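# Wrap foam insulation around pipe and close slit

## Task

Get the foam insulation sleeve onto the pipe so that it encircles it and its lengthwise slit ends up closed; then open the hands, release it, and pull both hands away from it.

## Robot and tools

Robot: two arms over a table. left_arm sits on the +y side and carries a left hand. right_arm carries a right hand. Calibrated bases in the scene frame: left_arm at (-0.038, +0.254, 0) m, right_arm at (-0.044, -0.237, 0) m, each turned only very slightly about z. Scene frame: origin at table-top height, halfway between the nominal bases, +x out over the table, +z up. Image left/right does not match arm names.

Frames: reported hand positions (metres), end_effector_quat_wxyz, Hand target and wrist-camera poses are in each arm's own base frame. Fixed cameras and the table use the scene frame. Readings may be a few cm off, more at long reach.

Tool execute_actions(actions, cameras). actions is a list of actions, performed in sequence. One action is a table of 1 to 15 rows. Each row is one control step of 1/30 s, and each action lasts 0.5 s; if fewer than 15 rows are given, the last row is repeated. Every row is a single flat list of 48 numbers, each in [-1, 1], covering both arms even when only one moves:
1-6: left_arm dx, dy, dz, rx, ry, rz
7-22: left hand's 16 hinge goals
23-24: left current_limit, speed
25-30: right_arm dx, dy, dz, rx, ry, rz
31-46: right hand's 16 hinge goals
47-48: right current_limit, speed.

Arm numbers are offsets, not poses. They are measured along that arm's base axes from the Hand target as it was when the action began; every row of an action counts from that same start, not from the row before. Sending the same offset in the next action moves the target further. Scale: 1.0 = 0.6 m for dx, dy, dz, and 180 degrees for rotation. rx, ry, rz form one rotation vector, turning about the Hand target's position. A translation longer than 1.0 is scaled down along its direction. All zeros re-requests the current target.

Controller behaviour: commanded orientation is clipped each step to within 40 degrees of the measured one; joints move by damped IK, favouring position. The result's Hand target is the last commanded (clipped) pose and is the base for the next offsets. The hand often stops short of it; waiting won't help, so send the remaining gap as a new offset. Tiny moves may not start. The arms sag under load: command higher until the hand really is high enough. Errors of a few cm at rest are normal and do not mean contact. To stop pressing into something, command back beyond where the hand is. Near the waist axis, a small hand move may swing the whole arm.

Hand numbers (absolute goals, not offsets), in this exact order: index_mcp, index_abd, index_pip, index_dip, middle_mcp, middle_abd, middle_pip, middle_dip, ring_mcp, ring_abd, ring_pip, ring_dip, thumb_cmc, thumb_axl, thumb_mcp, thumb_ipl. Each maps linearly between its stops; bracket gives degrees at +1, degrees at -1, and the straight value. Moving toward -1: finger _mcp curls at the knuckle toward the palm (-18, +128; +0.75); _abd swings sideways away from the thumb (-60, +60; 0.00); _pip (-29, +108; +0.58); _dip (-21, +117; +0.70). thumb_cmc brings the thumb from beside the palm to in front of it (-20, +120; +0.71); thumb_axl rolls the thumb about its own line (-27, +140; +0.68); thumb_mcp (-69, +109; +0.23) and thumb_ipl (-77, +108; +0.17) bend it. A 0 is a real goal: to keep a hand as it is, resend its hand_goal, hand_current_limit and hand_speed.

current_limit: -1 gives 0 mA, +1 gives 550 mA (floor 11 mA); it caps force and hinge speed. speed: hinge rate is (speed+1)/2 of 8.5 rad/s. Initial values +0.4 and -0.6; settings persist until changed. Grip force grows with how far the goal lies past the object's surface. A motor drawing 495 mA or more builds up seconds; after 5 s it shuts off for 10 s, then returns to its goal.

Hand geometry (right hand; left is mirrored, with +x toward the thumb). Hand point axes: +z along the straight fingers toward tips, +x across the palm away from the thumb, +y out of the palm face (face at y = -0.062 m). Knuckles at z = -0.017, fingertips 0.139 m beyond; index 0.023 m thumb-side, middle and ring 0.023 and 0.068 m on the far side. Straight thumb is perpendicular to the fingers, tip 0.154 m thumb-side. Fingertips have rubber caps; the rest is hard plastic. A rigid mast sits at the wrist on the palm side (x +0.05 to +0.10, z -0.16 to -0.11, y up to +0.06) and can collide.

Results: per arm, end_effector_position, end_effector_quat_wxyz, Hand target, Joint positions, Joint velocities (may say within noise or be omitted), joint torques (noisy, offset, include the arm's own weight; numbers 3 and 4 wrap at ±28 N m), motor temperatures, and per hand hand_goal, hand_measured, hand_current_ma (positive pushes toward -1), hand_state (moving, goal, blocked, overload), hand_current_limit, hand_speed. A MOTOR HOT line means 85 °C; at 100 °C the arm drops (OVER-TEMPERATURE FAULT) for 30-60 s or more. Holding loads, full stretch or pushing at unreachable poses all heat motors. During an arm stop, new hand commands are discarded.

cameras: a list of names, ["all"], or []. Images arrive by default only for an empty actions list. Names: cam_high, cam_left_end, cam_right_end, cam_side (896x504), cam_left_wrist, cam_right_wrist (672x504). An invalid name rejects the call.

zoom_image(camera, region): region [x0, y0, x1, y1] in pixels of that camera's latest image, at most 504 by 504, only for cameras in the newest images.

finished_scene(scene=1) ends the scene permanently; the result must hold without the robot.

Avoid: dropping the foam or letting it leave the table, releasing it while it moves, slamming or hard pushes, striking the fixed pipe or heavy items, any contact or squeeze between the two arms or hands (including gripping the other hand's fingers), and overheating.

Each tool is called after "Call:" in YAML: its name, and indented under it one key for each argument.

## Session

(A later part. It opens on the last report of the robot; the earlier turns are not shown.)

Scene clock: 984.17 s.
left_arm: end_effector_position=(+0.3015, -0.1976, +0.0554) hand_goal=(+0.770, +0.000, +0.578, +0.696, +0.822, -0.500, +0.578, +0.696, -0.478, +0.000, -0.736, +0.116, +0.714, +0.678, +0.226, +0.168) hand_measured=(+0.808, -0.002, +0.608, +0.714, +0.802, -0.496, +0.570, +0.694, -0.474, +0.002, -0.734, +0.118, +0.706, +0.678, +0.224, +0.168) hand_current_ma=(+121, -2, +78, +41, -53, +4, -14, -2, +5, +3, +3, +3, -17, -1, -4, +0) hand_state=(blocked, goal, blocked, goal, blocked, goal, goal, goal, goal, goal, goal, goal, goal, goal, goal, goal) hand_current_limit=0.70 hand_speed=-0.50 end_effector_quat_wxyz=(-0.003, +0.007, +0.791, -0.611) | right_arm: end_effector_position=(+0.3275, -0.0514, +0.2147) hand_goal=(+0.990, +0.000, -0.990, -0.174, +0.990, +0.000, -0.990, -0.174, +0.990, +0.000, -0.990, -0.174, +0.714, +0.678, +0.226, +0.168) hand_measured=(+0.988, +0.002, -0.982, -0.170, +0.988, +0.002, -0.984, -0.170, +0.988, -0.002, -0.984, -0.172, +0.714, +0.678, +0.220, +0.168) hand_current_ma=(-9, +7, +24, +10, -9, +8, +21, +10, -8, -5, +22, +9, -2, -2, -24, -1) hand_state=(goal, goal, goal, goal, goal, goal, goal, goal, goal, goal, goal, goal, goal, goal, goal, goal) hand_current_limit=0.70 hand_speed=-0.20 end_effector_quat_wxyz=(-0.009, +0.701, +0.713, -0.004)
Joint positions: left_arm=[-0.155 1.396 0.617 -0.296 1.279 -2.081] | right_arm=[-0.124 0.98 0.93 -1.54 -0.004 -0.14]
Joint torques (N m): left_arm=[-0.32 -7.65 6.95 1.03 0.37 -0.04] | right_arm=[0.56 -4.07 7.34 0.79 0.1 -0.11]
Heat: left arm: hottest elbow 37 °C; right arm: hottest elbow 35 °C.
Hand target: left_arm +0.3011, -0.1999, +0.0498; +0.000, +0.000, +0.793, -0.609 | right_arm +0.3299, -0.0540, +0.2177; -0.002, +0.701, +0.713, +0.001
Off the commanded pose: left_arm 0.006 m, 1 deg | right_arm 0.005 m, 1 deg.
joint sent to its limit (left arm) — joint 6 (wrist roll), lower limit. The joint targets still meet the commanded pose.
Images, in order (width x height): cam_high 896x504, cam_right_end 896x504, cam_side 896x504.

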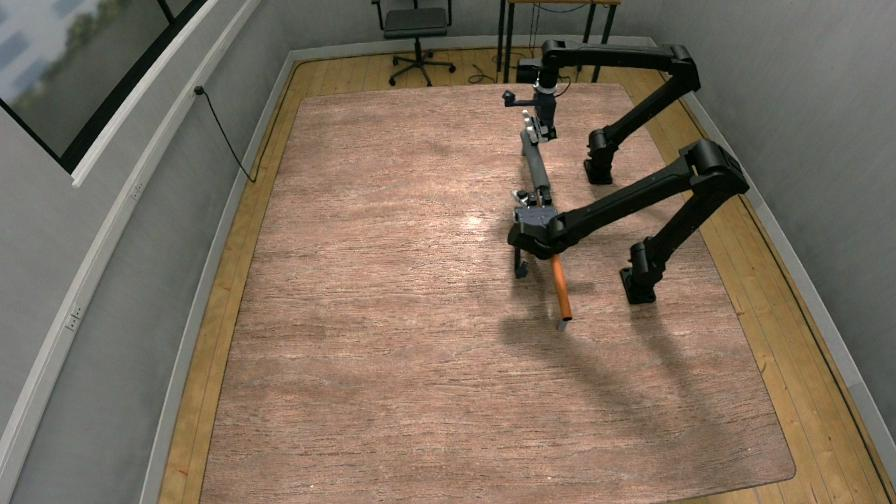

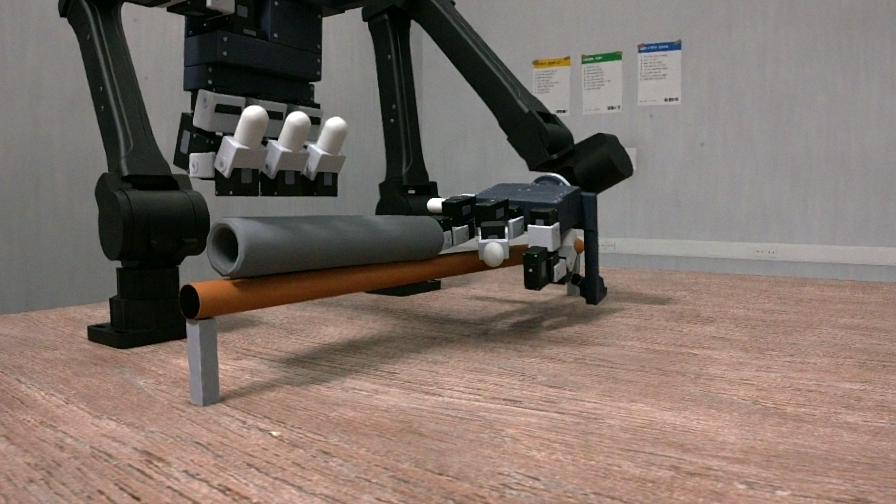

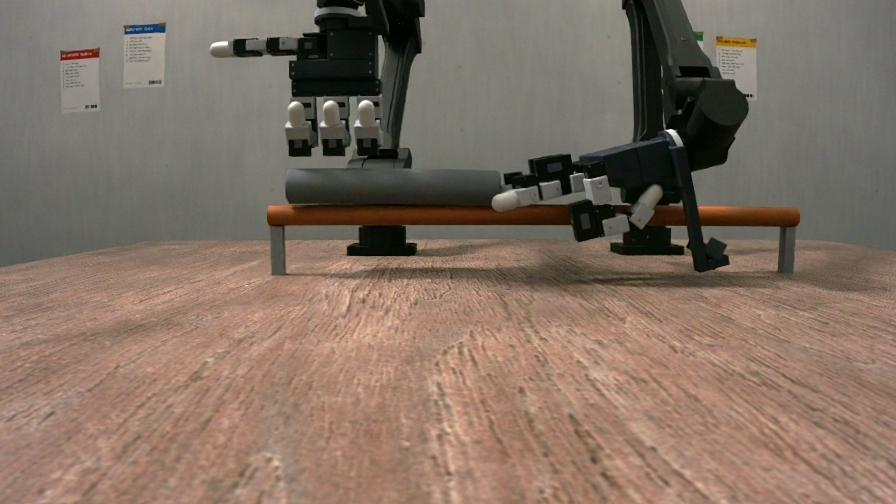

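Call:
execute_actions:
  actions:
    - [[0,0,0,0,0,0,0.77,0.0,0.577,0.696,0.822,-0.5,0.577,0.696,-0.478,0,-0.736,0.116,0.714,0.678,0.226,0.168,0.7,-0.5,0,0,-0.015,0,0,0,0.99,0,-0.99,-0.174,0.99,0,-0.99,-0.174,0.99,0,-0.99,-0.174,0.714,0.678,0.226,0.168,0.7,-0.2],[0,0,0,0,0,0,0.77,0.0,0.577,0.696,0.822,-0.5,0.577,0.696,-0.478,0,-0.736,0.116,0.714,0.678,0.226,0.168,0.7,-0.5,0,0,-0.03,0,0,0,0.99,0,-0.99,-0.174,0.99,0,-0.99,-0.174,0.99,0,-0.99,-0.174,0.714,0.678,0.226,0.168,0.7,-0.2],[0,0,0,0,0,0,0.77,0.0,0.577,0.696,0.822,-0.5,0.577,0.696,-0.478,0,-0.736,0.116,0.714,0.678,0.226,0.168,0.7,-0.5,0,0,-0.045,0,0,0,0.99,0,-0.99,-0.174,0.99,0,-0.99,-0.174,0.99,0,-0.99,-0.174,0.714,0.678,0.226,0.168,0.7,-0.2]]
  cameras: ["cam_right_end","cam_side","cam_high"]

Call:
zoom_image:
  camera: "cam_right_end"
  region: [180, 140, 340, 300]

Call:
zoom_image:
  camera: "cam_high"
  region: [480, 80, 600, 200]

Scene clock: 985.17 s.
left_arm: end_effector_position=(+0.3015, -0.1976, +0.0554) hand_goal=(+0.770, +0.000, +0.578, +0.696, +0.822, -0.500, +0.578, +0.696, -0.478, +0.000, -0.736, +0.116, +0.714, +0.678, +0.226, +0.168) hand_measured=(+0.808, -0.002, +0.608, +0.714, +0.802, -0.496, +0.570, +0.694, -0.474, +0.002, -0.734, +0.118, +0.706, +0.678, +0.224, +0.168) hand_current_ma=(+121, -2, +78, +41, -53, +4, -14, -2, +5, +3, +3, +3, -17, -1, -4, +0) hand_state=(blocked, goal, blocked, goal, blocked, goal, goal, goal, goal, goal, goal, goal, goal, goal, goal, goal) hand_current_limit=0.70 hand_speed=-0.50 end_effector_quat_wxyz=(-0.003, +0.007, +0.791, -0.611) | right_arm: end_effector_position=(+0.3301, -0.0515, +0.1954) hand_goal=(+0.990, +0.000, -0.990, -0.174, +0.990, +0.000, -0.990, -0.174, +0.990, +0.000, -0.990, -0.174, +0.714, +0.678, +0.226, +0.168) hand_measured=(+0.988, +0.002, -0.990, -0.170, +0.986, +0.002, -0.992, -0.170, +0.986, -0.002, -0.998, -0.172, +0.714, +0.678, +0.220, +0.168) hand_current_ma=(-9, +4, +1, +10, -11, +4, -8, +10, -12, -6, -25, +9, -2, -2, -24, -1) hand_state=(goal, goal, goal, goal, goal, goal, goal, goal, goal, goal, goal, goal, goal, goal, goal, goal) hand_current_limit=0.70 hand_speed=-0.20 end_effector_quat_wxyz=(-0.002, +0.701, +0.713, +0.002)
Joint positions: left_arm=[-0.155 1.396 0.617 -0.296 1.279 -2.081] | right_arm=[-0.125 0.978 0.874 -1.467 -0.006 -0.142]
Joint torques (N m): left_arm=[-0.56 -7.53 6.99 0.98 0.36 -0.02] | right_arm=[0.62 -3.55 6.5 0.92 0.14 -0.1]
Heat: left arm: hottest elbow 37 °C; right arm: hottest elbow 35 °C.
Hand target: left_arm +0.3011, -0.1999, +0.0498; +0.000, +0.000, +0.793, -0.609 | right_arm +0.3300, -0.0541, +0.1909; -0.001, +0.701, +0.713, +0.001
Off the commanded pose: left_arm 0.006 m, 1 deg | right_arm 0.005 m, 0 deg.
joint sent to its limit (left arm) — joint 6 (wrist roll), lower limit. The joint targets still meet the commanded pose.
Images, in order (width x height): cam_high 896x504, cam_right_end 896x504, cam_side 896x504.

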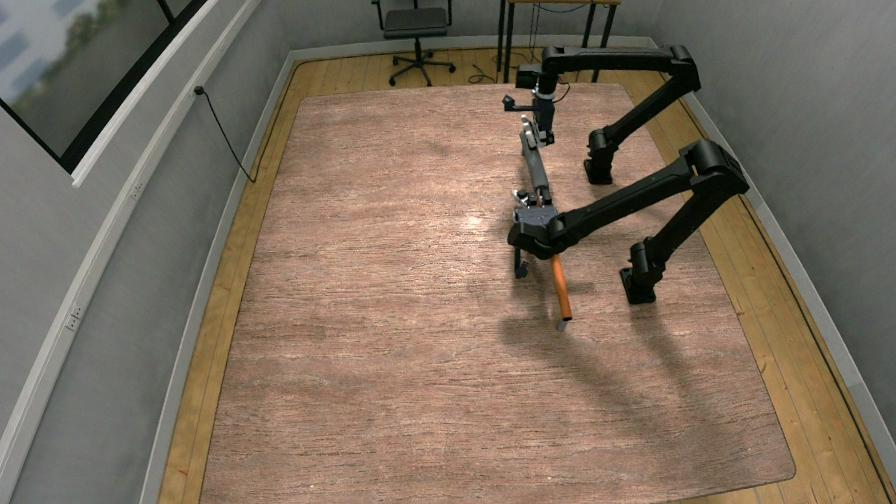

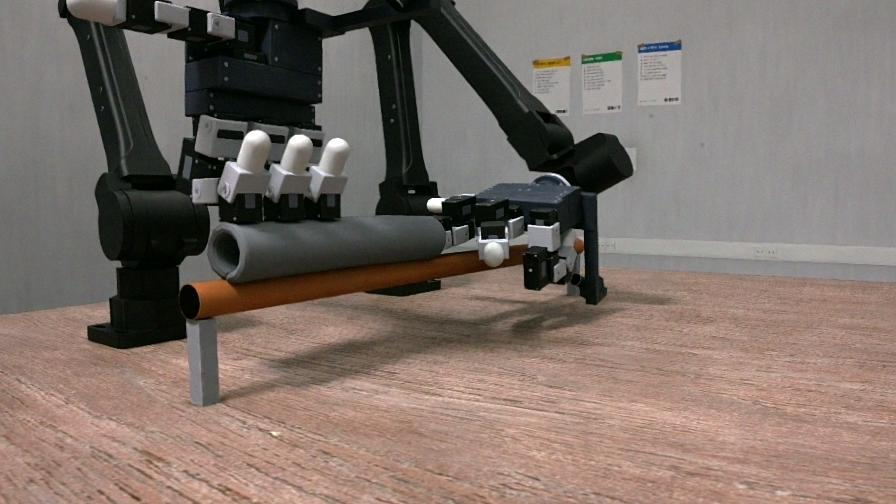

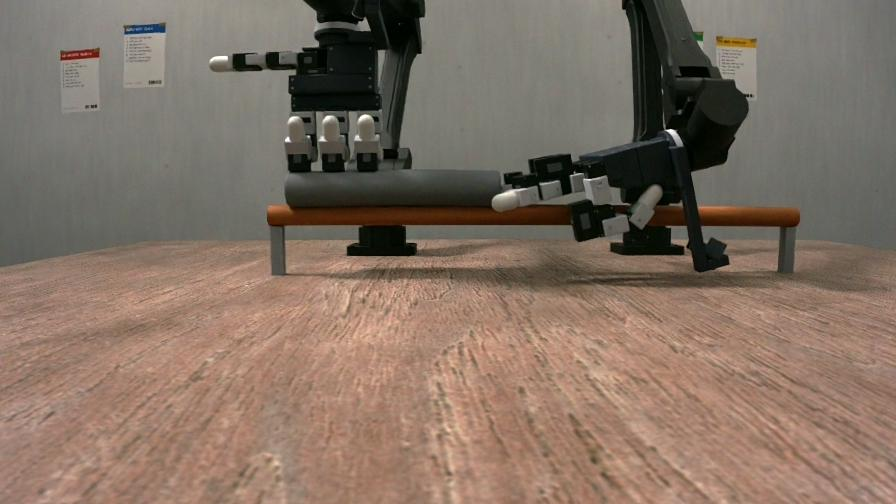

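Scaled by 3.150 from the camera's 896x504 image, which has a finer 1280x720 frame.

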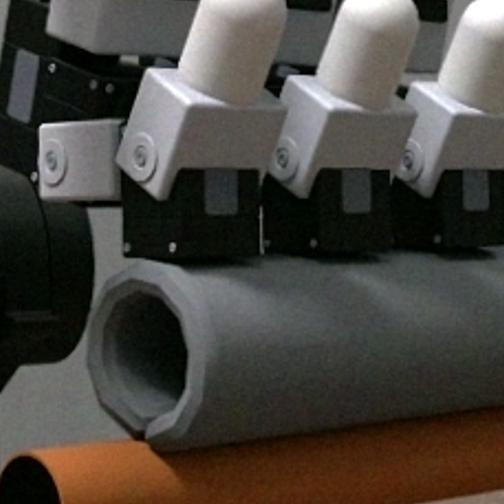

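Scaled by 4.200 from the camera's 896x504 image, which has a finer 1280x720 frame.

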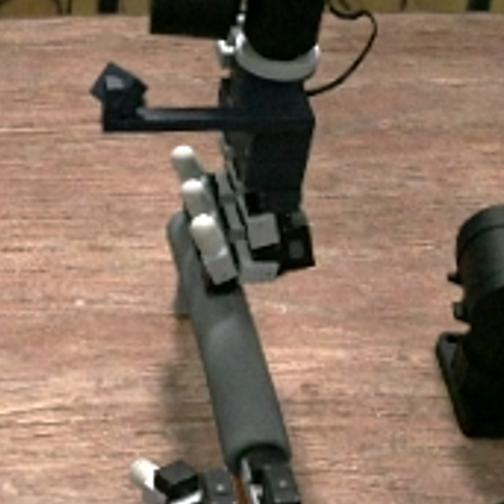

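Call:
execute_actions:
  actions:
    - [[0,0,0,0,0,0,0.77,0.0,0.577,0.696,0.822,-0.5,0.577,0.696,-0.478,0,-0.736,0.116,0.714,0.678,0.226,0.168,0.7,-0.5,0,0,-0.008,0,0,0,0.99,0,-0.99,-0.174,0.99,0,-0.99,-0.174,0.99,0,-0.99,-0.174,0.714,0.678,0.226,0.168,0.7,-0.2],[0,0,0,0,0,0,0.77,0.0,0.577,0.696,0.822,-0.5,0.577,0.696,-0.478,0,-0.736,0.116,0.714,0.678,0.226,0.168,0.7,-0.5,-0.004,0,-0.016,0,0,0,0.99,0,-0.99,-0.174,0.99,0,-0.99,-0.174,0.99,0,-0.99,-0.174,0.714,0.678,0.226,0.168,0.7,-0.2]]
  cameras: ["cam_right_end","cam_side","cam_high"]

Call:
zoom_image:
  camera: "cam_right_end"
  region: [180, 140, 340, 300]

Scene clock: 986.07 s.
left_arm: end_effector_position=(+0.3015, -0.1976, +0.0554) hand_goal=(+0.770, +0.000, +0.578, +0.696, +0.822, -0.500, +0.578, +0.696, -0.478, +0.000, -0.736, +0.116, +0.714, +0.678, +0.226, +0.168) hand_measured=(+0.808, -0.004, +0.608, +0.714, +0.802, -0.496, +0.570, +0.694, -0.474, +0.002, -0.734, +0.118, +0.706, +0.678, +0.224, +0.168) hand_current_ma=(+121, -4, +78, +41, -53, +4, -14, -2, +5, +3, +3, +3, -17, -1, -4, +0) hand_state=(blocked, goal, blocked, goal, blocked, goal, goal, goal, goal, goal, goal, goal, goal, goal, goal, goal) hand_current_limit=0.70 hand_speed=-0.50 end_effector_quat_wxyz=(-0.003, +0.007, +0.791, -0.611) | right_arm: end_effector_position=(+0.3330, -0.0513, +0.1950) hand_goal=(+0.990, +0.000, -0.990, -0.174, +0.990, +0.000, -0.990, -0.174, +0.990, +0.000, -0.990, -0.174, +0.714, +0.678, +0.226, +0.168) hand_measured=(+0.986, +0.000, -0.992, -0.170, +0.984, +0.000, -0.996, -0.170, +0.982, -0.002, -1.000, -0.172, +0.714, +0.678, +0.220, +0.168) hand_current_ma=(-12, +2, -6, +10, -21, +2, -20, +10, -29, -6, -33, +9, -2, -2, -24, -1) hand_state=(goal, goal, goal, goal, goal, goal, goal, goal, goal, goal, goal, goal, goal, goal, goal, goal) hand_current_limit=0.70 hand_speed=-0.20 end_effector_quat_wxyz=(+0.008, +0.701, +0.713, +0.011)
Joint positions: left_arm=[-0.155 1.396 0.617 -0.296 1.279 -2.081] | right_arm=[-0.125 0.969 0.862 -1.438 -0.008 -0.143]
Joint torques (N m): left_arm=[-0.5 -7.41 7.02 1.05 0.39 -0.05] | right_arm=[0.62 -3.25 5.3 0.72 0.24 -0.1]
Heat: left arm: hottest elbow 37 °C; right arm: hottest elbow 35 °C.
Hand target: left_arm +0.3011, -0.1999, +0.0498; +0.000, +0.000, +0.793, -0.609 | right_arm +0.3276, -0.0541, +0.1812; -0.001, +0.701, +0.713, +0.001
Off the commanded pose: left_arm 0.006 m, 1 deg | right_arm 0.015 m, 2 deg.
joint sent to its limit (left arm) — joint 6 (wrist roll), lower limit. The joint targets still meet the commanded pose.
Images, in order (width x height): cam_high 896x504, cam_right_end 896x504, cam_side 896x504.

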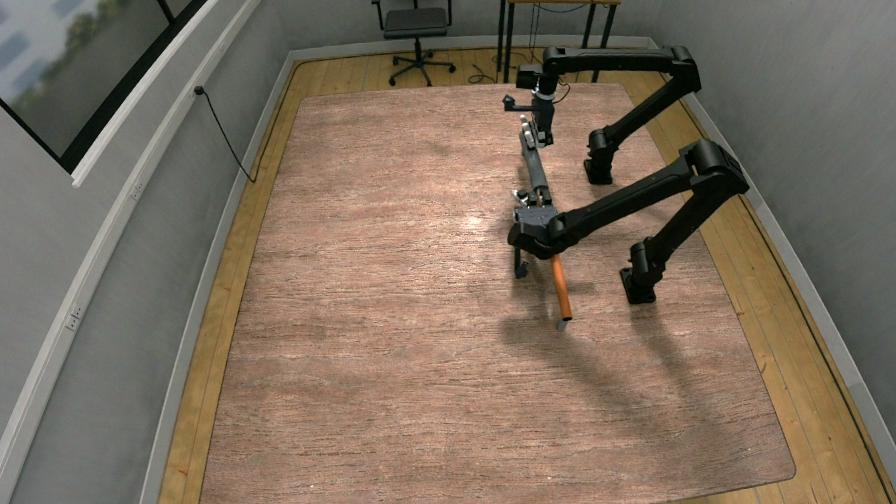

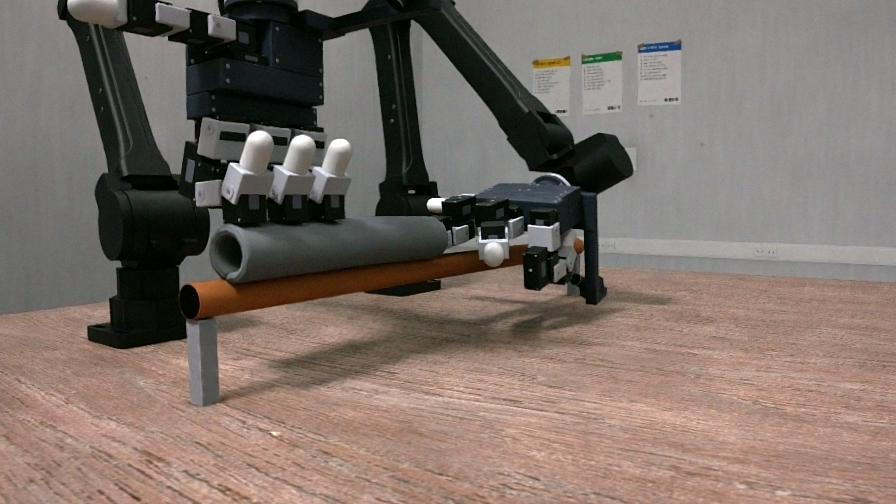

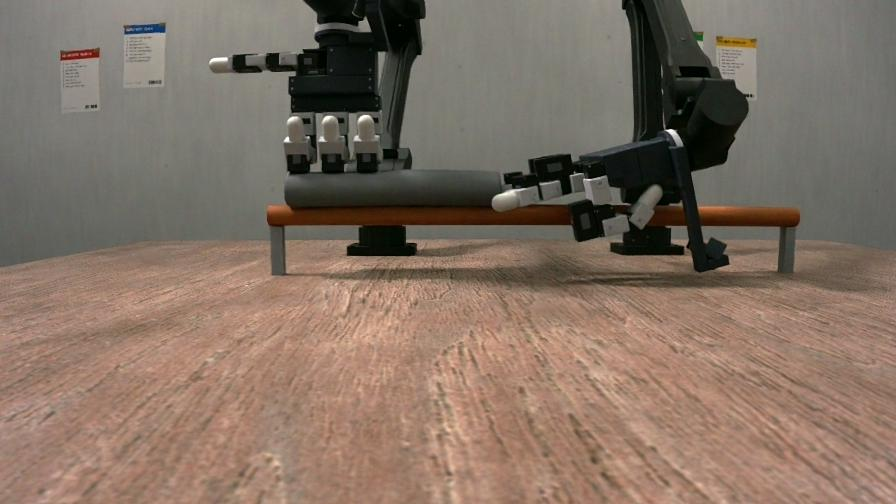

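Scaled by 3.150 from the camera's 896x504 image, which has a finer 1280x720 frame.

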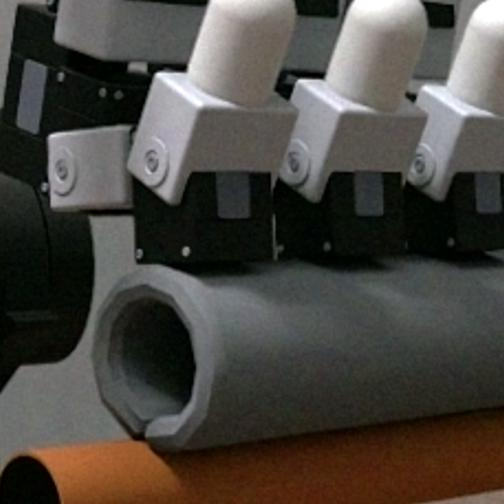

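Call:
zoom_image:
  camera: "cam_right_end"
  region: [200, 215, 260, 295]

Scaled by 6.300 from the camera's 896x504 image, which has a finer 1280x720 frame.

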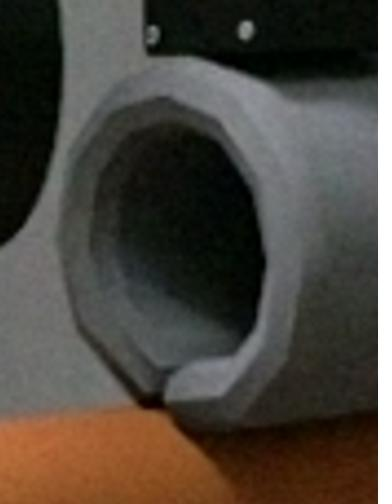

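Call:
execute_actions:
  actions:
    - [[0,0,0,0,0,0,0.77,0.0,0.577,0.696,0.822,-0.5,0.577,0.696,-0.478,0,-0.736,0.116,0.714,0.678,0.226,0.168,0.7,-0.5,-0.008,0,0,0,0,0,0.99,0,-0.99,-0.174,0.99,0,-0.99,-0.174,0.99,0,-0.99,-0.174,0.714,0.678,0.226,0.168,0.7,-0.2],[0,0,0,0,0,0,0.77,0.0,0.577,0.696,0.822,-0.5,0.577,0.696,-0.478,0,-0.736,0.116,0.714,0.678,0.226,0.168,0.7,-0.5,-0.015,0,-0.01,0,0,0,0.99,0,-0.99,-0.174,0.99,0,-0.99,-0.174,0.99,0,-0.99,-0.174,0.714,0.678,0.226,0.168,0.7,-0.2]]
  cameras: ["cam_right_end","cam_side"]

Call:
zoom_image:
  camera: "cam_right_end"
  region: [200, 215, 260, 295]

Scene clock: 987.57 s.
left_arm: end_effector_position=(+0.3015, -0.1976, +0.0554) hand_goal=(+0.770, +0.000, +0.578, +0.696, +0.822, -0.500, +0.578, +0.696, -0.478, +0.000, -0.736, +0.116, +0.714, +0.678, +0.226, +0.168) hand_measured=(+0.808, -0.004, +0.608, +0.714, +0.802, -0.496, +0.570, +0.694, -0.474, +0.002, -0.734, +0.118, +0.706, +0.678, +0.224, +0.168) hand_current_ma=(+121, -4, +78, +41, -53, +4, -14, -2, +5, +3, +3, +3, -17, -1, -4, +0) hand_state=(blocked, goal, blocked, goal, blocked, goal, goal, goal, goal, goal, goal, goal, goal, goal, goal, goal) hand_current_limit=0.70 hand_speed=-0.50 end_effector_quat_wxyz=(-0.003, +0.007, +0.791, -0.611) | right_arm: end_effector_position=(+0.3266, -0.0512, +0.1954) hand_goal=(+0.990, +0.000, -0.990, -0.174, +0.990, +0.000, -0.990, -0.174, +0.990, +0.000, -0.990, -0.174, +0.714, +0.678, +0.226, +0.168) hand_measured=(+0.984, +0.000, -0.994, -0.170, +0.982, +0.000, -0.998, -0.170, +0.978, -0.002, -1.000, -0.172, +0.714, +0.678, +0.220, +0.168) hand_current_ma=(-23, +2, -16, +10, -34, +1, -31, +10, -47, -6, -33, +9, -2, -2, -24, -1) hand_state=(goal, goal, goal, goal, goal, goal, goal, goal, goal, goal, goal, goal, goal, goal, goal, goal) hand_current_limit=0.70 hand_speed=-0.20 end_effector_quat_wxyz=(+0.015, +0.700, +0.714, +0.017)
Joint positions: left_arm=[-0.155 1.396 0.617 -0.296 1.279 -2.081] | right_arm=[-0.129 0.936 0.839 -1.429 -0.009 -0.147]
Joint torques (N m): left_arm=[-0.5 -7.41 7.01 1.05 0.39 -0.05] | right_arm=[0.44 -2.08 4.77 0.57 0.25 -0.1]
Heat: left arm: hottest elbow 37 °C; right arm: hottest elbow 35 °C.
Hand target: left_arm +0.3011, -0.1999, +0.0498; +0.000, +0.000, +0.793, -0.609 | right_arm +0.3187, -0.0540, +0.1752; -0.001, +0.701, +0.713, +0.001
Off the commanded pose: left_arm 0.006 m, 1 deg | right_arm 0.022 m, 3 deg.
joint sent to its limit (left arm) — joint 6 (wrist roll), lower limit. The joint targets still meet the commanded pose.
Images, in order (width x height): cam_right_end 896x504, cam_side 896x504.

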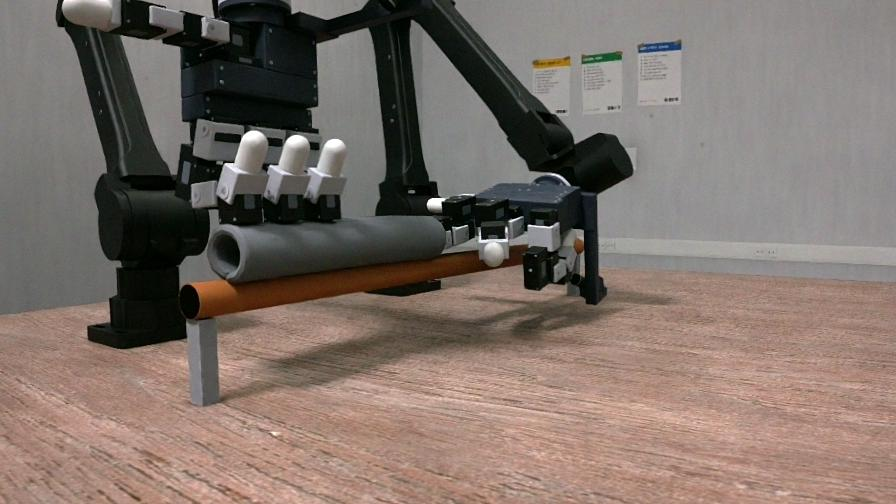

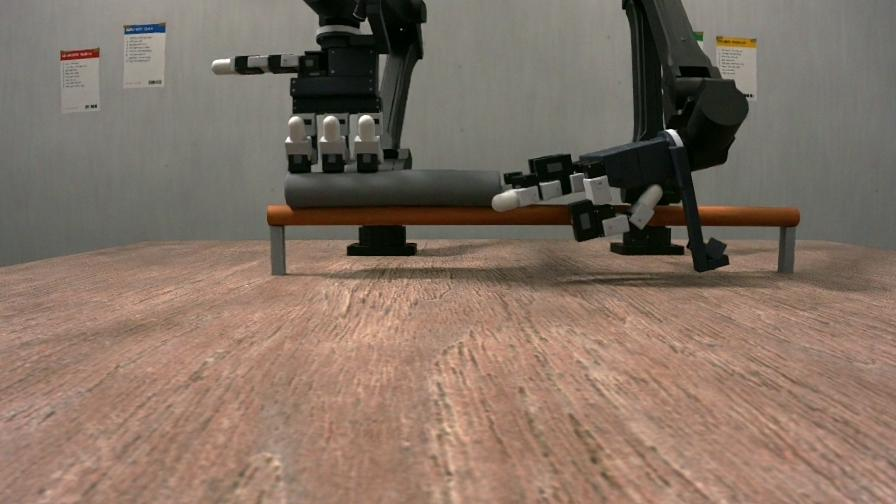

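Scaled by 6.300 from the camera's 896x504 image, which has a finer 1280x720 frame.

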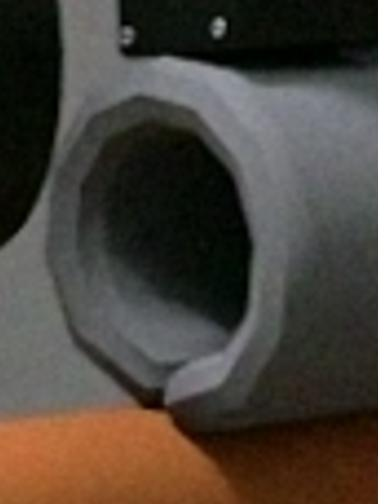

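Call:
execute_actions:
  actions:
    - [[0,0,0,0,0,0,0.77,0.0,0.577,0.696,0.822,-0.5,0.577,0.696,-0.478,0,-0.736,0.116,0.714,0.678,0.226,0.168,0.7,-0.5,0,-0.008,-0.003,0,0,0,0.99,0,-0.99,-0.174,0.99,0,-0.99,-0.174,0.99,0,-0.99,-0.174,0.714,0.678,0.226,0.168,0.7,-0.2],[0,0,0,0,0,0,0.77,0.0,0.577,0.696,0.822,-0.5,0.577,0.696,-0.478,0,-0.736,0.116,0.714,0.678,0.226,0.168,0.7,-0.5,0,-0.016,-0.006,0,0,0,0.99,0,-0.99,-0.174,0.99,0,-0.99,-0.174,0.99,0,-0.99,-0.174,0.714,0.678,0.226,0.168,0.7,-0.2],[0,0,0,0,0,0,0.77,0.0,0.577,0.696,0.822,-0.5,0.577,0.696,-0.478,0,-0.736,0.116,0.714,0.678,0.226,0.168,0.7,-0.5,0,-0.024,-0.01,0,0,0,0.99,0,-0.99,-0.174,0.99,0,-0.99,-0.174,0.99,0,-0.99,-0.174,0.714,0.678,0.226,0.168,0.7,-0.2]]
  cameras: ["cam_right_end","cam_side"]

Call:
zoom_image:
  camera: "cam_right_end"
  region: [190, 205, 260, 295]

Call:
zoom_image:
  camera: "cam_side"
  region: [260, 130, 420, 250]

Scene clock: 988.87 s.
left_arm: end_effector_position=(+0.3015, -0.1976, +0.0554) hand_goal=(+0.770, +0.000, +0.578, +0.696, +0.822, -0.500, +0.578, +0.696, -0.478, +0.000, -0.736, +0.116, +0.714, +0.678, +0.226, +0.168) hand_measured=(+0.808, -0.006, +0.608, +0.714, +0.802, -0.496, +0.570, +0.694, -0.474, +0.002, -0.734, +0.118, +0.706, +0.678, +0.224, +0.168) hand_current_ma=(+121, -10, +78, +41, -53, +4, -14, -2, +5, +3, +3, +3, -17, -1, -4, +0) hand_state=(blocked, goal, blocked, goal, blocked, goal, goal, goal, goal, goal, goal, goal, goal, goal, goal, goal) hand_current_limit=0.70 hand_speed=-0.50 end_effector_quat_wxyz=(-0.003, +0.007, +0.791, -0.611) | right_arm: end_effector_position=(+0.3270, -0.0634, +0.1933) hand_goal=(+0.990, +0.000, -0.990, -0.174, +0.990, +0.000, -0.990, -0.174, +0.990, +0.000, -0.990, -0.174, +0.714, +0.678, +0.226, +0.168) hand_measured=(+0.984, +0.000, -0.996, -0.170, +0.978, -0.002, -1.000, -0.170, +0.968, -0.008, -1.000, -0.172, +0.714, +0.678, +0.220, +0.168) hand_current_ma=(-23, -2, -22, +10, -47, -4, -32, +10, -95, -25, -33, +9, -2, -2, -24, -1) hand_state=(goal, goal, goal, goal, goal, goal, goal, goal, blocked, goal, goal, goal, goal, goal, goal, goal) hand_current_limit=0.70 hand_speed=-0.20 end_effector_quat_wxyz=(+0.018, +0.700, +0.714, +0.023)
Joint positions: left_arm=[-0.155 1.396 0.617 -0.296 1.279 -2.081] | right_arm=[-0.185 0.936 0.831 -1.411 -0.019 -0.204]
Joint torques (N m): left_arm=[-0.21 -7.53 6.91 0.95 0.38 -0.03] | right_arm=[0.21 -1.44 4.64 0.61 0.62 -0.12]
Heat: left arm: hottest elbow 37 °C; right arm: hottest elbow 35 °C.
Hand target: left_arm +0.3011, -0.1999, +0.0498; +0.000, +0.000, +0.793, -0.609 | right_arm +0.3186, -0.0684, +0.1692; -0.001, +0.701, +0.713, +0.001
Off the commanded pose: left_arm 0.006 m, 1 deg | right_arm 0.026 m, 3 deg.
joint sent to its limit (left arm) — joint 6 (wrist roll), lower limit. The joint targets still meet the commanded pose.
Images, in order (width x height): cam_right_end 896x504, cam_side 896x504.

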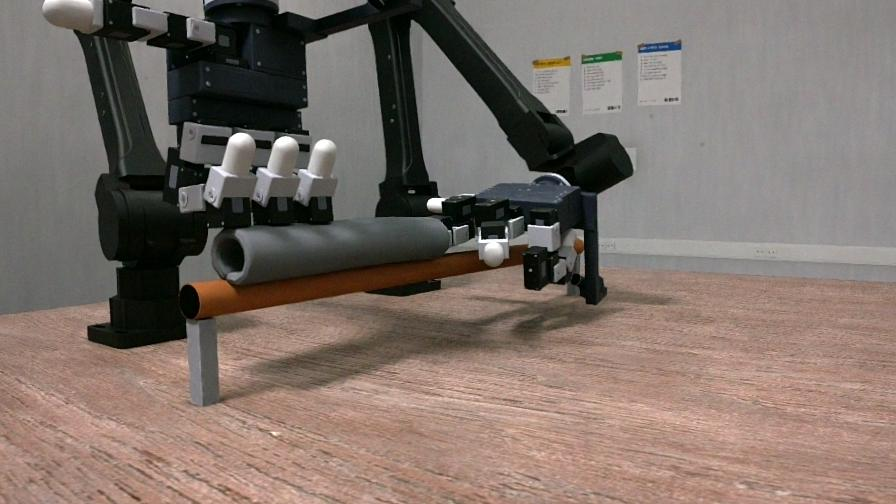

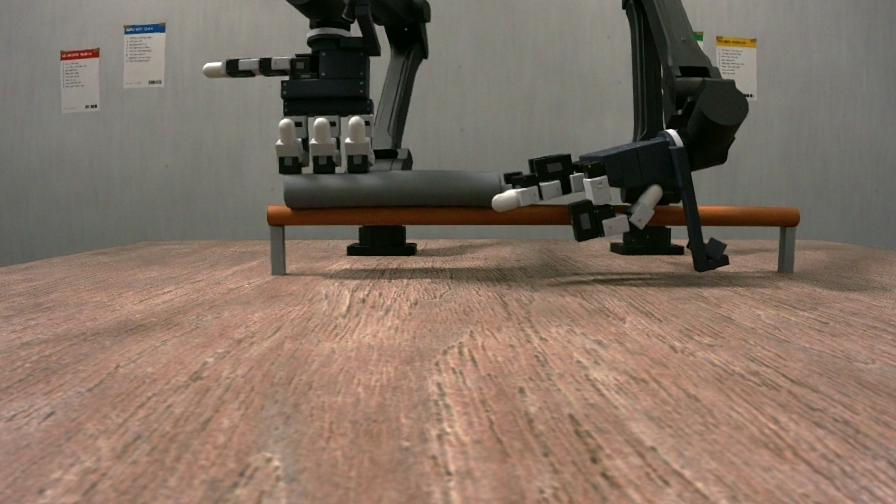

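Scaled by 5.600 from the camera's 896x504 image, which has a finer 1280x720 frame.

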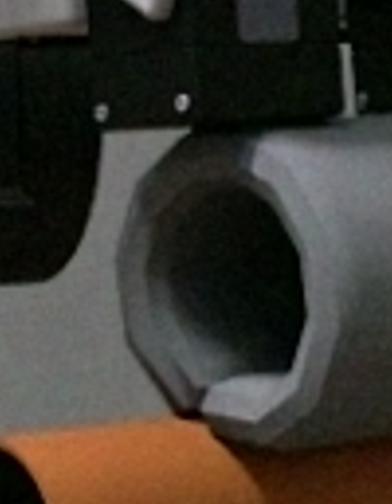

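Scaled by 3.150 from the camera's 896x504 image, which has a finer 1280x720 frame.

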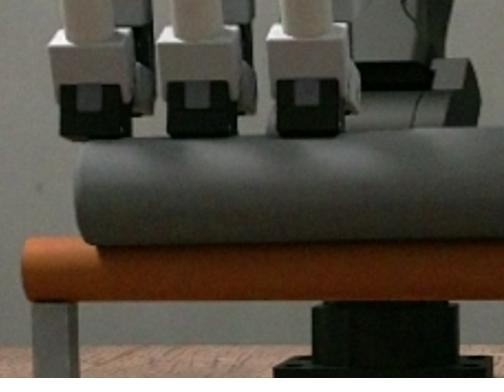

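Call:
execute_actions:
  actions:
    - [[0,0,0,0,0,0,0.77,0.0,0.577,0.696,0.822,-0.5,0.577,0.696,-0.478,0,-0.736,0.116,0.714,0.678,0.226,0.168,0.7,-0.5,-0.002,0.008,0.01,0,0,0,0.99,0,-0.99,-0.174,0.99,0,-0.99,-0.174,-0.478,0,-0.736,0.116,0.714,0.678,0.226,0.168,0.7,-0.2],[0,0,0,0,0,0,0.77,0.0,0.577,0.696,0.822,-0.5,0.577,0.696,-0.478,0,-0.736,0.116,0.714,0.678,0.226,0.168,0.7,-0.5,-0.005,0.016,0.02,0,0,0,0.99,0,-0.99,-0.174,0.99,0,-0.99,-0.174,-0.478,0,-0.736,0.116,0.714,0.678,0.226,0.168,0.7,-0.2]]
    - [[0,0,0,0,0,0,0.77,0.0,0.577,0.696,0.822,-0.5,0.577,0.696,-0.478,0,-0.736,0.116,0.714,0.678,0.226,0.168,0.7,-0.5,-0.003,0,-0.01,0.01,0,0,0.99,0,-0.99,-0.174,0.99,0,-0.99,-0.174,-0.478,0,-0.736,0.116,0.714,0.678,0.226,0.168,0.7,-0.2],[0,0,0,0,0,0,0.77,0.0,0.577,0.696,0.822,-0.5,0.577,0.696,-0.478,0,-0.736,0.116,0.714,0.678,0.226,0.168,0.7,-0.5,-0.008,0,-0.02,0.02,0,0,0.99,0,-0.99,-0.174,0.99,0,-0.99,-0.174,-0.478,0,-0.736,0.116,0.714,0.678,0.226,0.168,0.7,-0.2]]
  cameras: ["cam_right_end","cam_side"]

Call:
zoom_image:
  camera: "cam_right_end"
  region: [190, 205, 260, 295]

Call:
zoom_image:
  camera: "cam_side"
  region: [260, 130, 420, 250]

Scene clock: 991.53 s.
left_arm: end_effector_position=(+0.3019, -0.1976, +0.0554) hand_goal=(+0.770, +0.000, +0.578, +0.696, +0.822, -0.500, +0.578, +0.696, -0.478, +0.000, -0.736, +0.116, +0.714, +0.678, +0.226, +0.168) hand_measured=(+0.808, -0.010, +0.608, +0.714, +0.802, -0.496, +0.570, +0.694, -0.474, +0.002, -0.734, +0.118, +0.706, +0.678, +0.224, +0.168) hand_current_ma=(+120, -18, +78, +41, -53, +4, -14, -2, +5, +3, +3, +3, -17, -1, -4, +0) hand_state=(blocked, goal, blocked, goal, blocked, goal, goal, goal, goal, goal, goal, goal, goal, goal, goal, goal) hand_current_limit=0.70 hand_speed=-0.50 end_effector_quat_wxyz=(-0.002, +0.007, +0.791, -0.611) | right_arm: end_effector_position=(+0.3090, -0.0573, +0.1705) hand_goal=(+0.990, +0.000, -0.990, -0.174, +0.990, +0.000, -0.990, -0.174, -0.478, +0.000, -0.736, +0.116, +0.714, +0.678, +0.226, +0.168) hand_measured=(+0.986, +0.000, -0.990, -0.170, +0.986, -0.002, -0.990, -0.170, -0.462, -0.004, -0.736, +0.114, +0.714, +0.678, +0.220, +0.168) hand_current_ma=(-12, -2, -1, +10, -11, -4, -1, +10, +65, -9, -2, -7, -2, -2, -24, -1) hand_state=(goal, goal, goal, goal, goal, goal, goal, goal, goal, goal, goal, goal, goal, goal, goal, goal) hand_current_limit=0.70 hand_speed=-0.20 end_effector_quat_wxyz=(-0.022, +0.702, +0.712, +0.022)
Joint positions: left_arm=[-0.155 1.396 0.617 -0.294 1.279 -2.081] | right_arm=[-0.204 0.936 0.787 -1.435 -0.061 -0.219]
Joint torques (N m): left_arm=[-0.44 -7.47 6.97 0.92 0.39 -0.03] | right_arm=[0.44 -2.43 7.32 0.66 -0.12 -0.11]
Heat: left arm: hottest elbow 37 °C; right arm: hottest elbow 35 °C.
Hand target: left_arm +0.3011, -0.1999, +0.0498; +0.000, +0.000, +0.793, -0.609 | right_arm +0.3108, -0.0589, +0.1691; -0.024, +0.701, +0.713, +0.023
Off the commanded pose: left_arm 0.006 m, 1 deg | right_arm 0.003 m, 0 deg.
joint sent to its limit (left arm) — joint 6 (wrist roll), lower limit. The joint targets still meet the commanded pose.
Images, in order (width x height): cam_right_end 896x504, cam_side 896x504.

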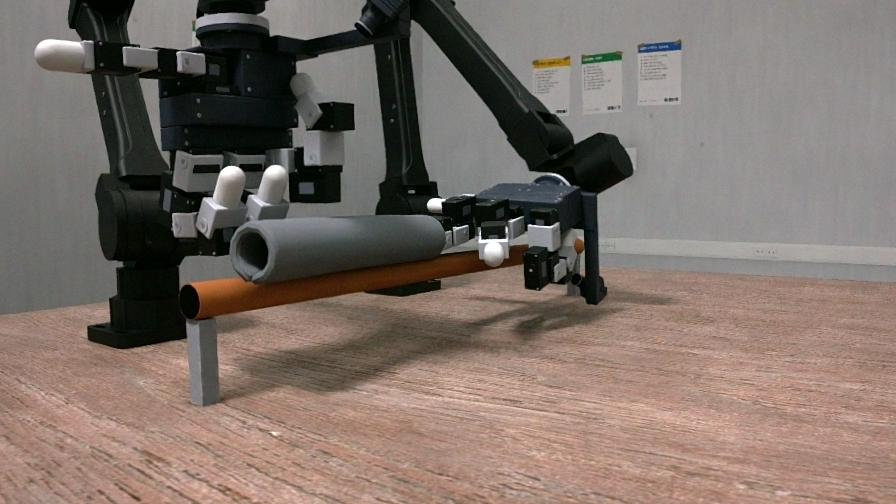

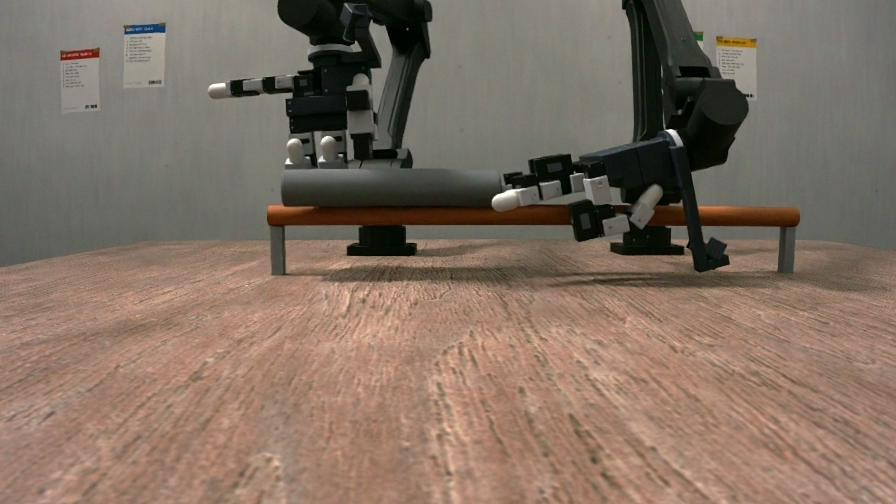

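Scaled by 5.600 from the camera's 896x504 image, which has a finer 1280x720 frame.

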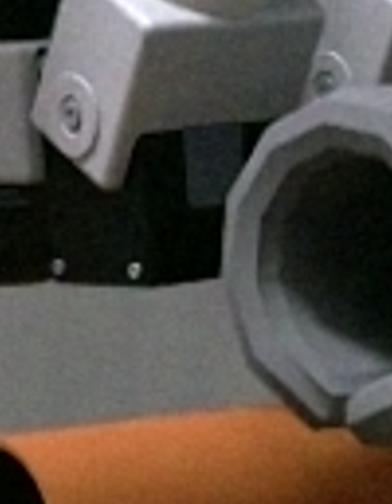

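Scaled by 3.150 from the camera's 896x504 image, which has a finer 1280x720 frame.

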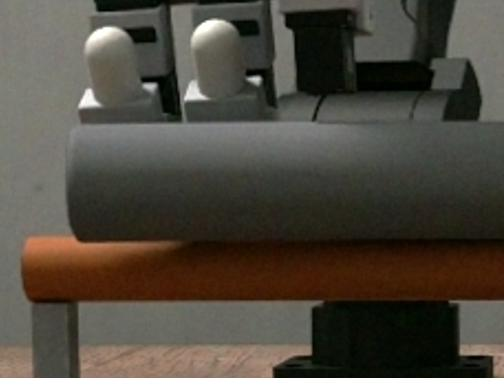

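Call:
execute_actions:
  actions:
    - [[0,0,0,0,0,0,0.77,0.0,0.577,0.696,0.822,-0.5,0.577,0.696,-0.478,0,-0.736,0.116,0.714,0.678,0.226,0.168,0.7,-0.5,-0.01,0,0.0,0,0,0,0.99,0,-0.99,-0.174,0.99,0,-0.99,-0.174,-0.478,0,-0.736,0.116,0.714,0.678,0.226,0.168,0.7,-0.2],[0,0,0,0,0,0,0.77,0.0,0.577,0.696,0.822,-0.5,0.577,0.696,-0.478,0,-0.736,0.116,0.714,0.678,0.226,0.168,0.7,-0.5,-0.02,0,0.03,0,0,0,0.99,0,-0.99,-0.174,0.99,0,-0.99,-0.174,-0.478,0,-0.736,0.116,0.714,0.678,0.226,0.168,0.7,-0.2],[0,0,0,0,0,0,0.77,0.0,0.577,0.696,0.822,-0.5,0.577,0.696,-0.478,0,-0.736,0.116,0.714,0.678,0.226,0.168,0.7,-0.5,-0.02,0,0.07,0,0,0,0.99,0,-0.99,-0.174,0.99,0,-0.99,-0.174,-0.478,0,-0.736,0.116,0.714,0.678,0.226,0.168,0.7,-0.2]]
    - [[0,0,0,0,0,0,0.77,0.0,0.577,0.696,0.822,-0.5,0.577,0.696,-0.478,0,-0.736,0.116,0.714,0.678,0.226,0.168,0.7,-0.5,0,0,0.05,0,0,0,0.99,0,-0.99,-0.174,0.99,0,-0.99,-0.174,-0.478,0,-0.736,0.116,0.714,0.678,0.226,0.168,0.7,-0.2],[0,0,0,0,0,0,0.77,0.0,0.577,0.696,0.822,-0.5,0.577,0.696,-0.478,0,-0.736,0.116,0.714,0.678,0.226,0.168,0.7,-0.5,0.03,0,0.1,0,0,0,0.99,0,-0.99,-0.174,0.99,0,-0.99,-0.174,-0.478,0,-0.736,0.116,0.714,0.678,0.226,0.168,0.7,-0.2],[0,0,0,0,0,0,0.77,0.0,0.577,0.696,0.822,-0.5,0.577,0.696,-0.478,0,-0.736,0.116,0.714,0.678,0.226,0.168,0.7,-0.5,0.06,0,0.13,0,0,0,0.99,0,-0.99,-0.174,0.99,0,-0.99,-0.174,-0.478,0,-0.736,0.116,0.714,0.678,0.226,0.168,0.7,-0.2]]
  cameras: ["cam_right_end","cam_side","cam_high"]

Call:
zoom_image:
  camera: "cam_right_end"
  region: [190, 185, 270, 295]

Scene clock: 994.43 s.
left_arm: end_effector_position=(+0.3019, -0.1976, +0.0554) hand_goal=(+0.770, +0.000, +0.578, +0.696, +0.822, -0.500, +0.578, +0.696, -0.478, +0.000, -0.736, +0.116, +0.714, +0.678, +0.226, +0.168) hand_measured=(+0.808, -0.010, +0.608, +0.714, +0.802, -0.496, +0.570, +0.694, -0.474, +0.002, -0.734, +0.118, +0.706, +0.678, +0.224, +0.168) hand_current_ma=(+120, -18, +78, +41, -53, +4, -14, -2, +5, +3, +3, +3, -17, -1, -4, +0) hand_state=(blocked, goal, blocked, goal, blocked, goal, goal, goal, goal, goal, goal, goal, goal, goal, goal, goal) hand_current_limit=0.70 hand_speed=-0.50 end_effector_quat_wxyz=(-0.002, +0.007, +0.791, -0.611) | right_arm: end_effector_position=(+0.3270, -0.0596, +0.2732) hand_goal=(+0.990, +0.000, -0.990, -0.174, +0.990, +0.000, -0.990, -0.174, -0.478, +0.000, -0.736, +0.116, +0.714, +0.678, +0.226, +0.168) hand_measured=(+0.988, +0.000, -0.990, -0.170, +0.988, -0.002, -0.990, -0.170, -0.464, -0.004, -0.736, +0.114, +0.714, +0.678, +0.220, +0.168) hand_current_ma=(-8, -2, +1, +10, -8, -4, +1, +10, +57, -9, -2, -7, -2, -2, -24, -1) hand_state=(goal, goal, goal, goal, goal, goal, goal, goal, goal, goal, goal, goal, goal, goal, goal, goal) hand_current_limit=0.70 hand_speed=-0.20 end_effector_quat_wxyz=(-0.026, +0.701, +0.712, +0.021)
Joint positions: left_arm=[-0.155 1.396 0.617 -0.294 1.279 -2.081] | right_arm=[-0.201 0.987 1.088 -1.693 -0.064 -0.218]
Joint torques (N m): left_arm=[-0.85 -7.3 6.99 0.87 0.38 -0.05] | right_arm=[1.73 -3.08 10.71 0.03 -0.03 0.04]
Heat: left arm: hottest elbow 37 °C; right arm: hottest elbow 35 °C.
Hand target: left_arm +0.3011, -0.1999, +0.0498; +0.000, +0.000, +0.793, -0.609 | right_arm +0.3348, -0.0589, +0.2892; -0.023, +0.701, +0.712, +0.023
Off the commanded pose: left_arm 0.006 m, 1 deg | right_arm 0.018 m, 0 deg.
joint sent to its limit (left arm) — joint 6 (wrist roll), lower limit. The joint targets still meet the commanded pose.
joint sent to its limit (right arm) — joint 4 (wrist pitch), lower limit. The joint targets still meet the commanded pose.
Images, in order (width x height): cam_high 896x504, cam_right_end 896x504, cam_side 896x504.

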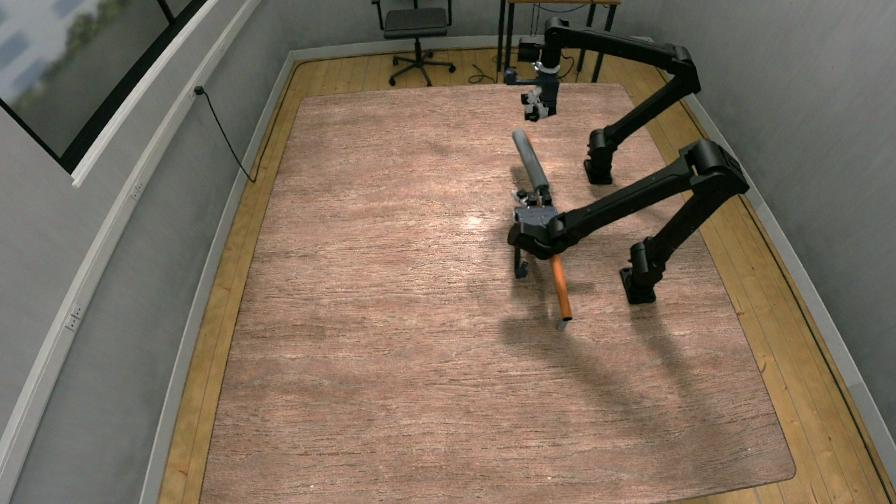

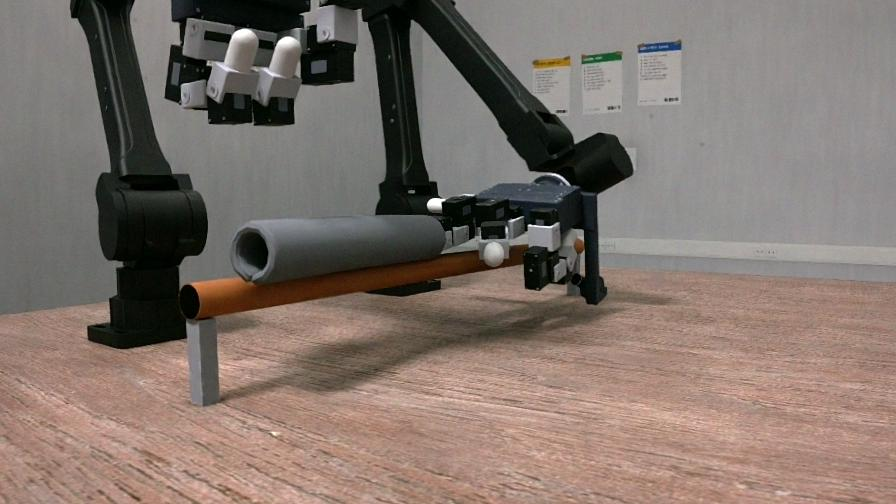

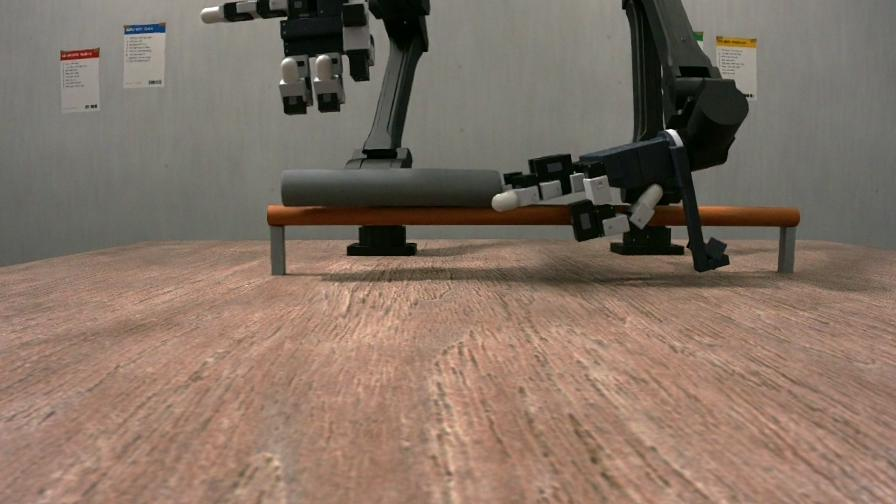

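Scaled by 4.582 from the camera's 896x504 image, which has a finer 1280x720 frame.

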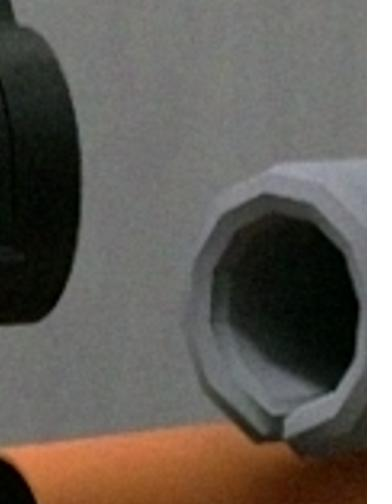

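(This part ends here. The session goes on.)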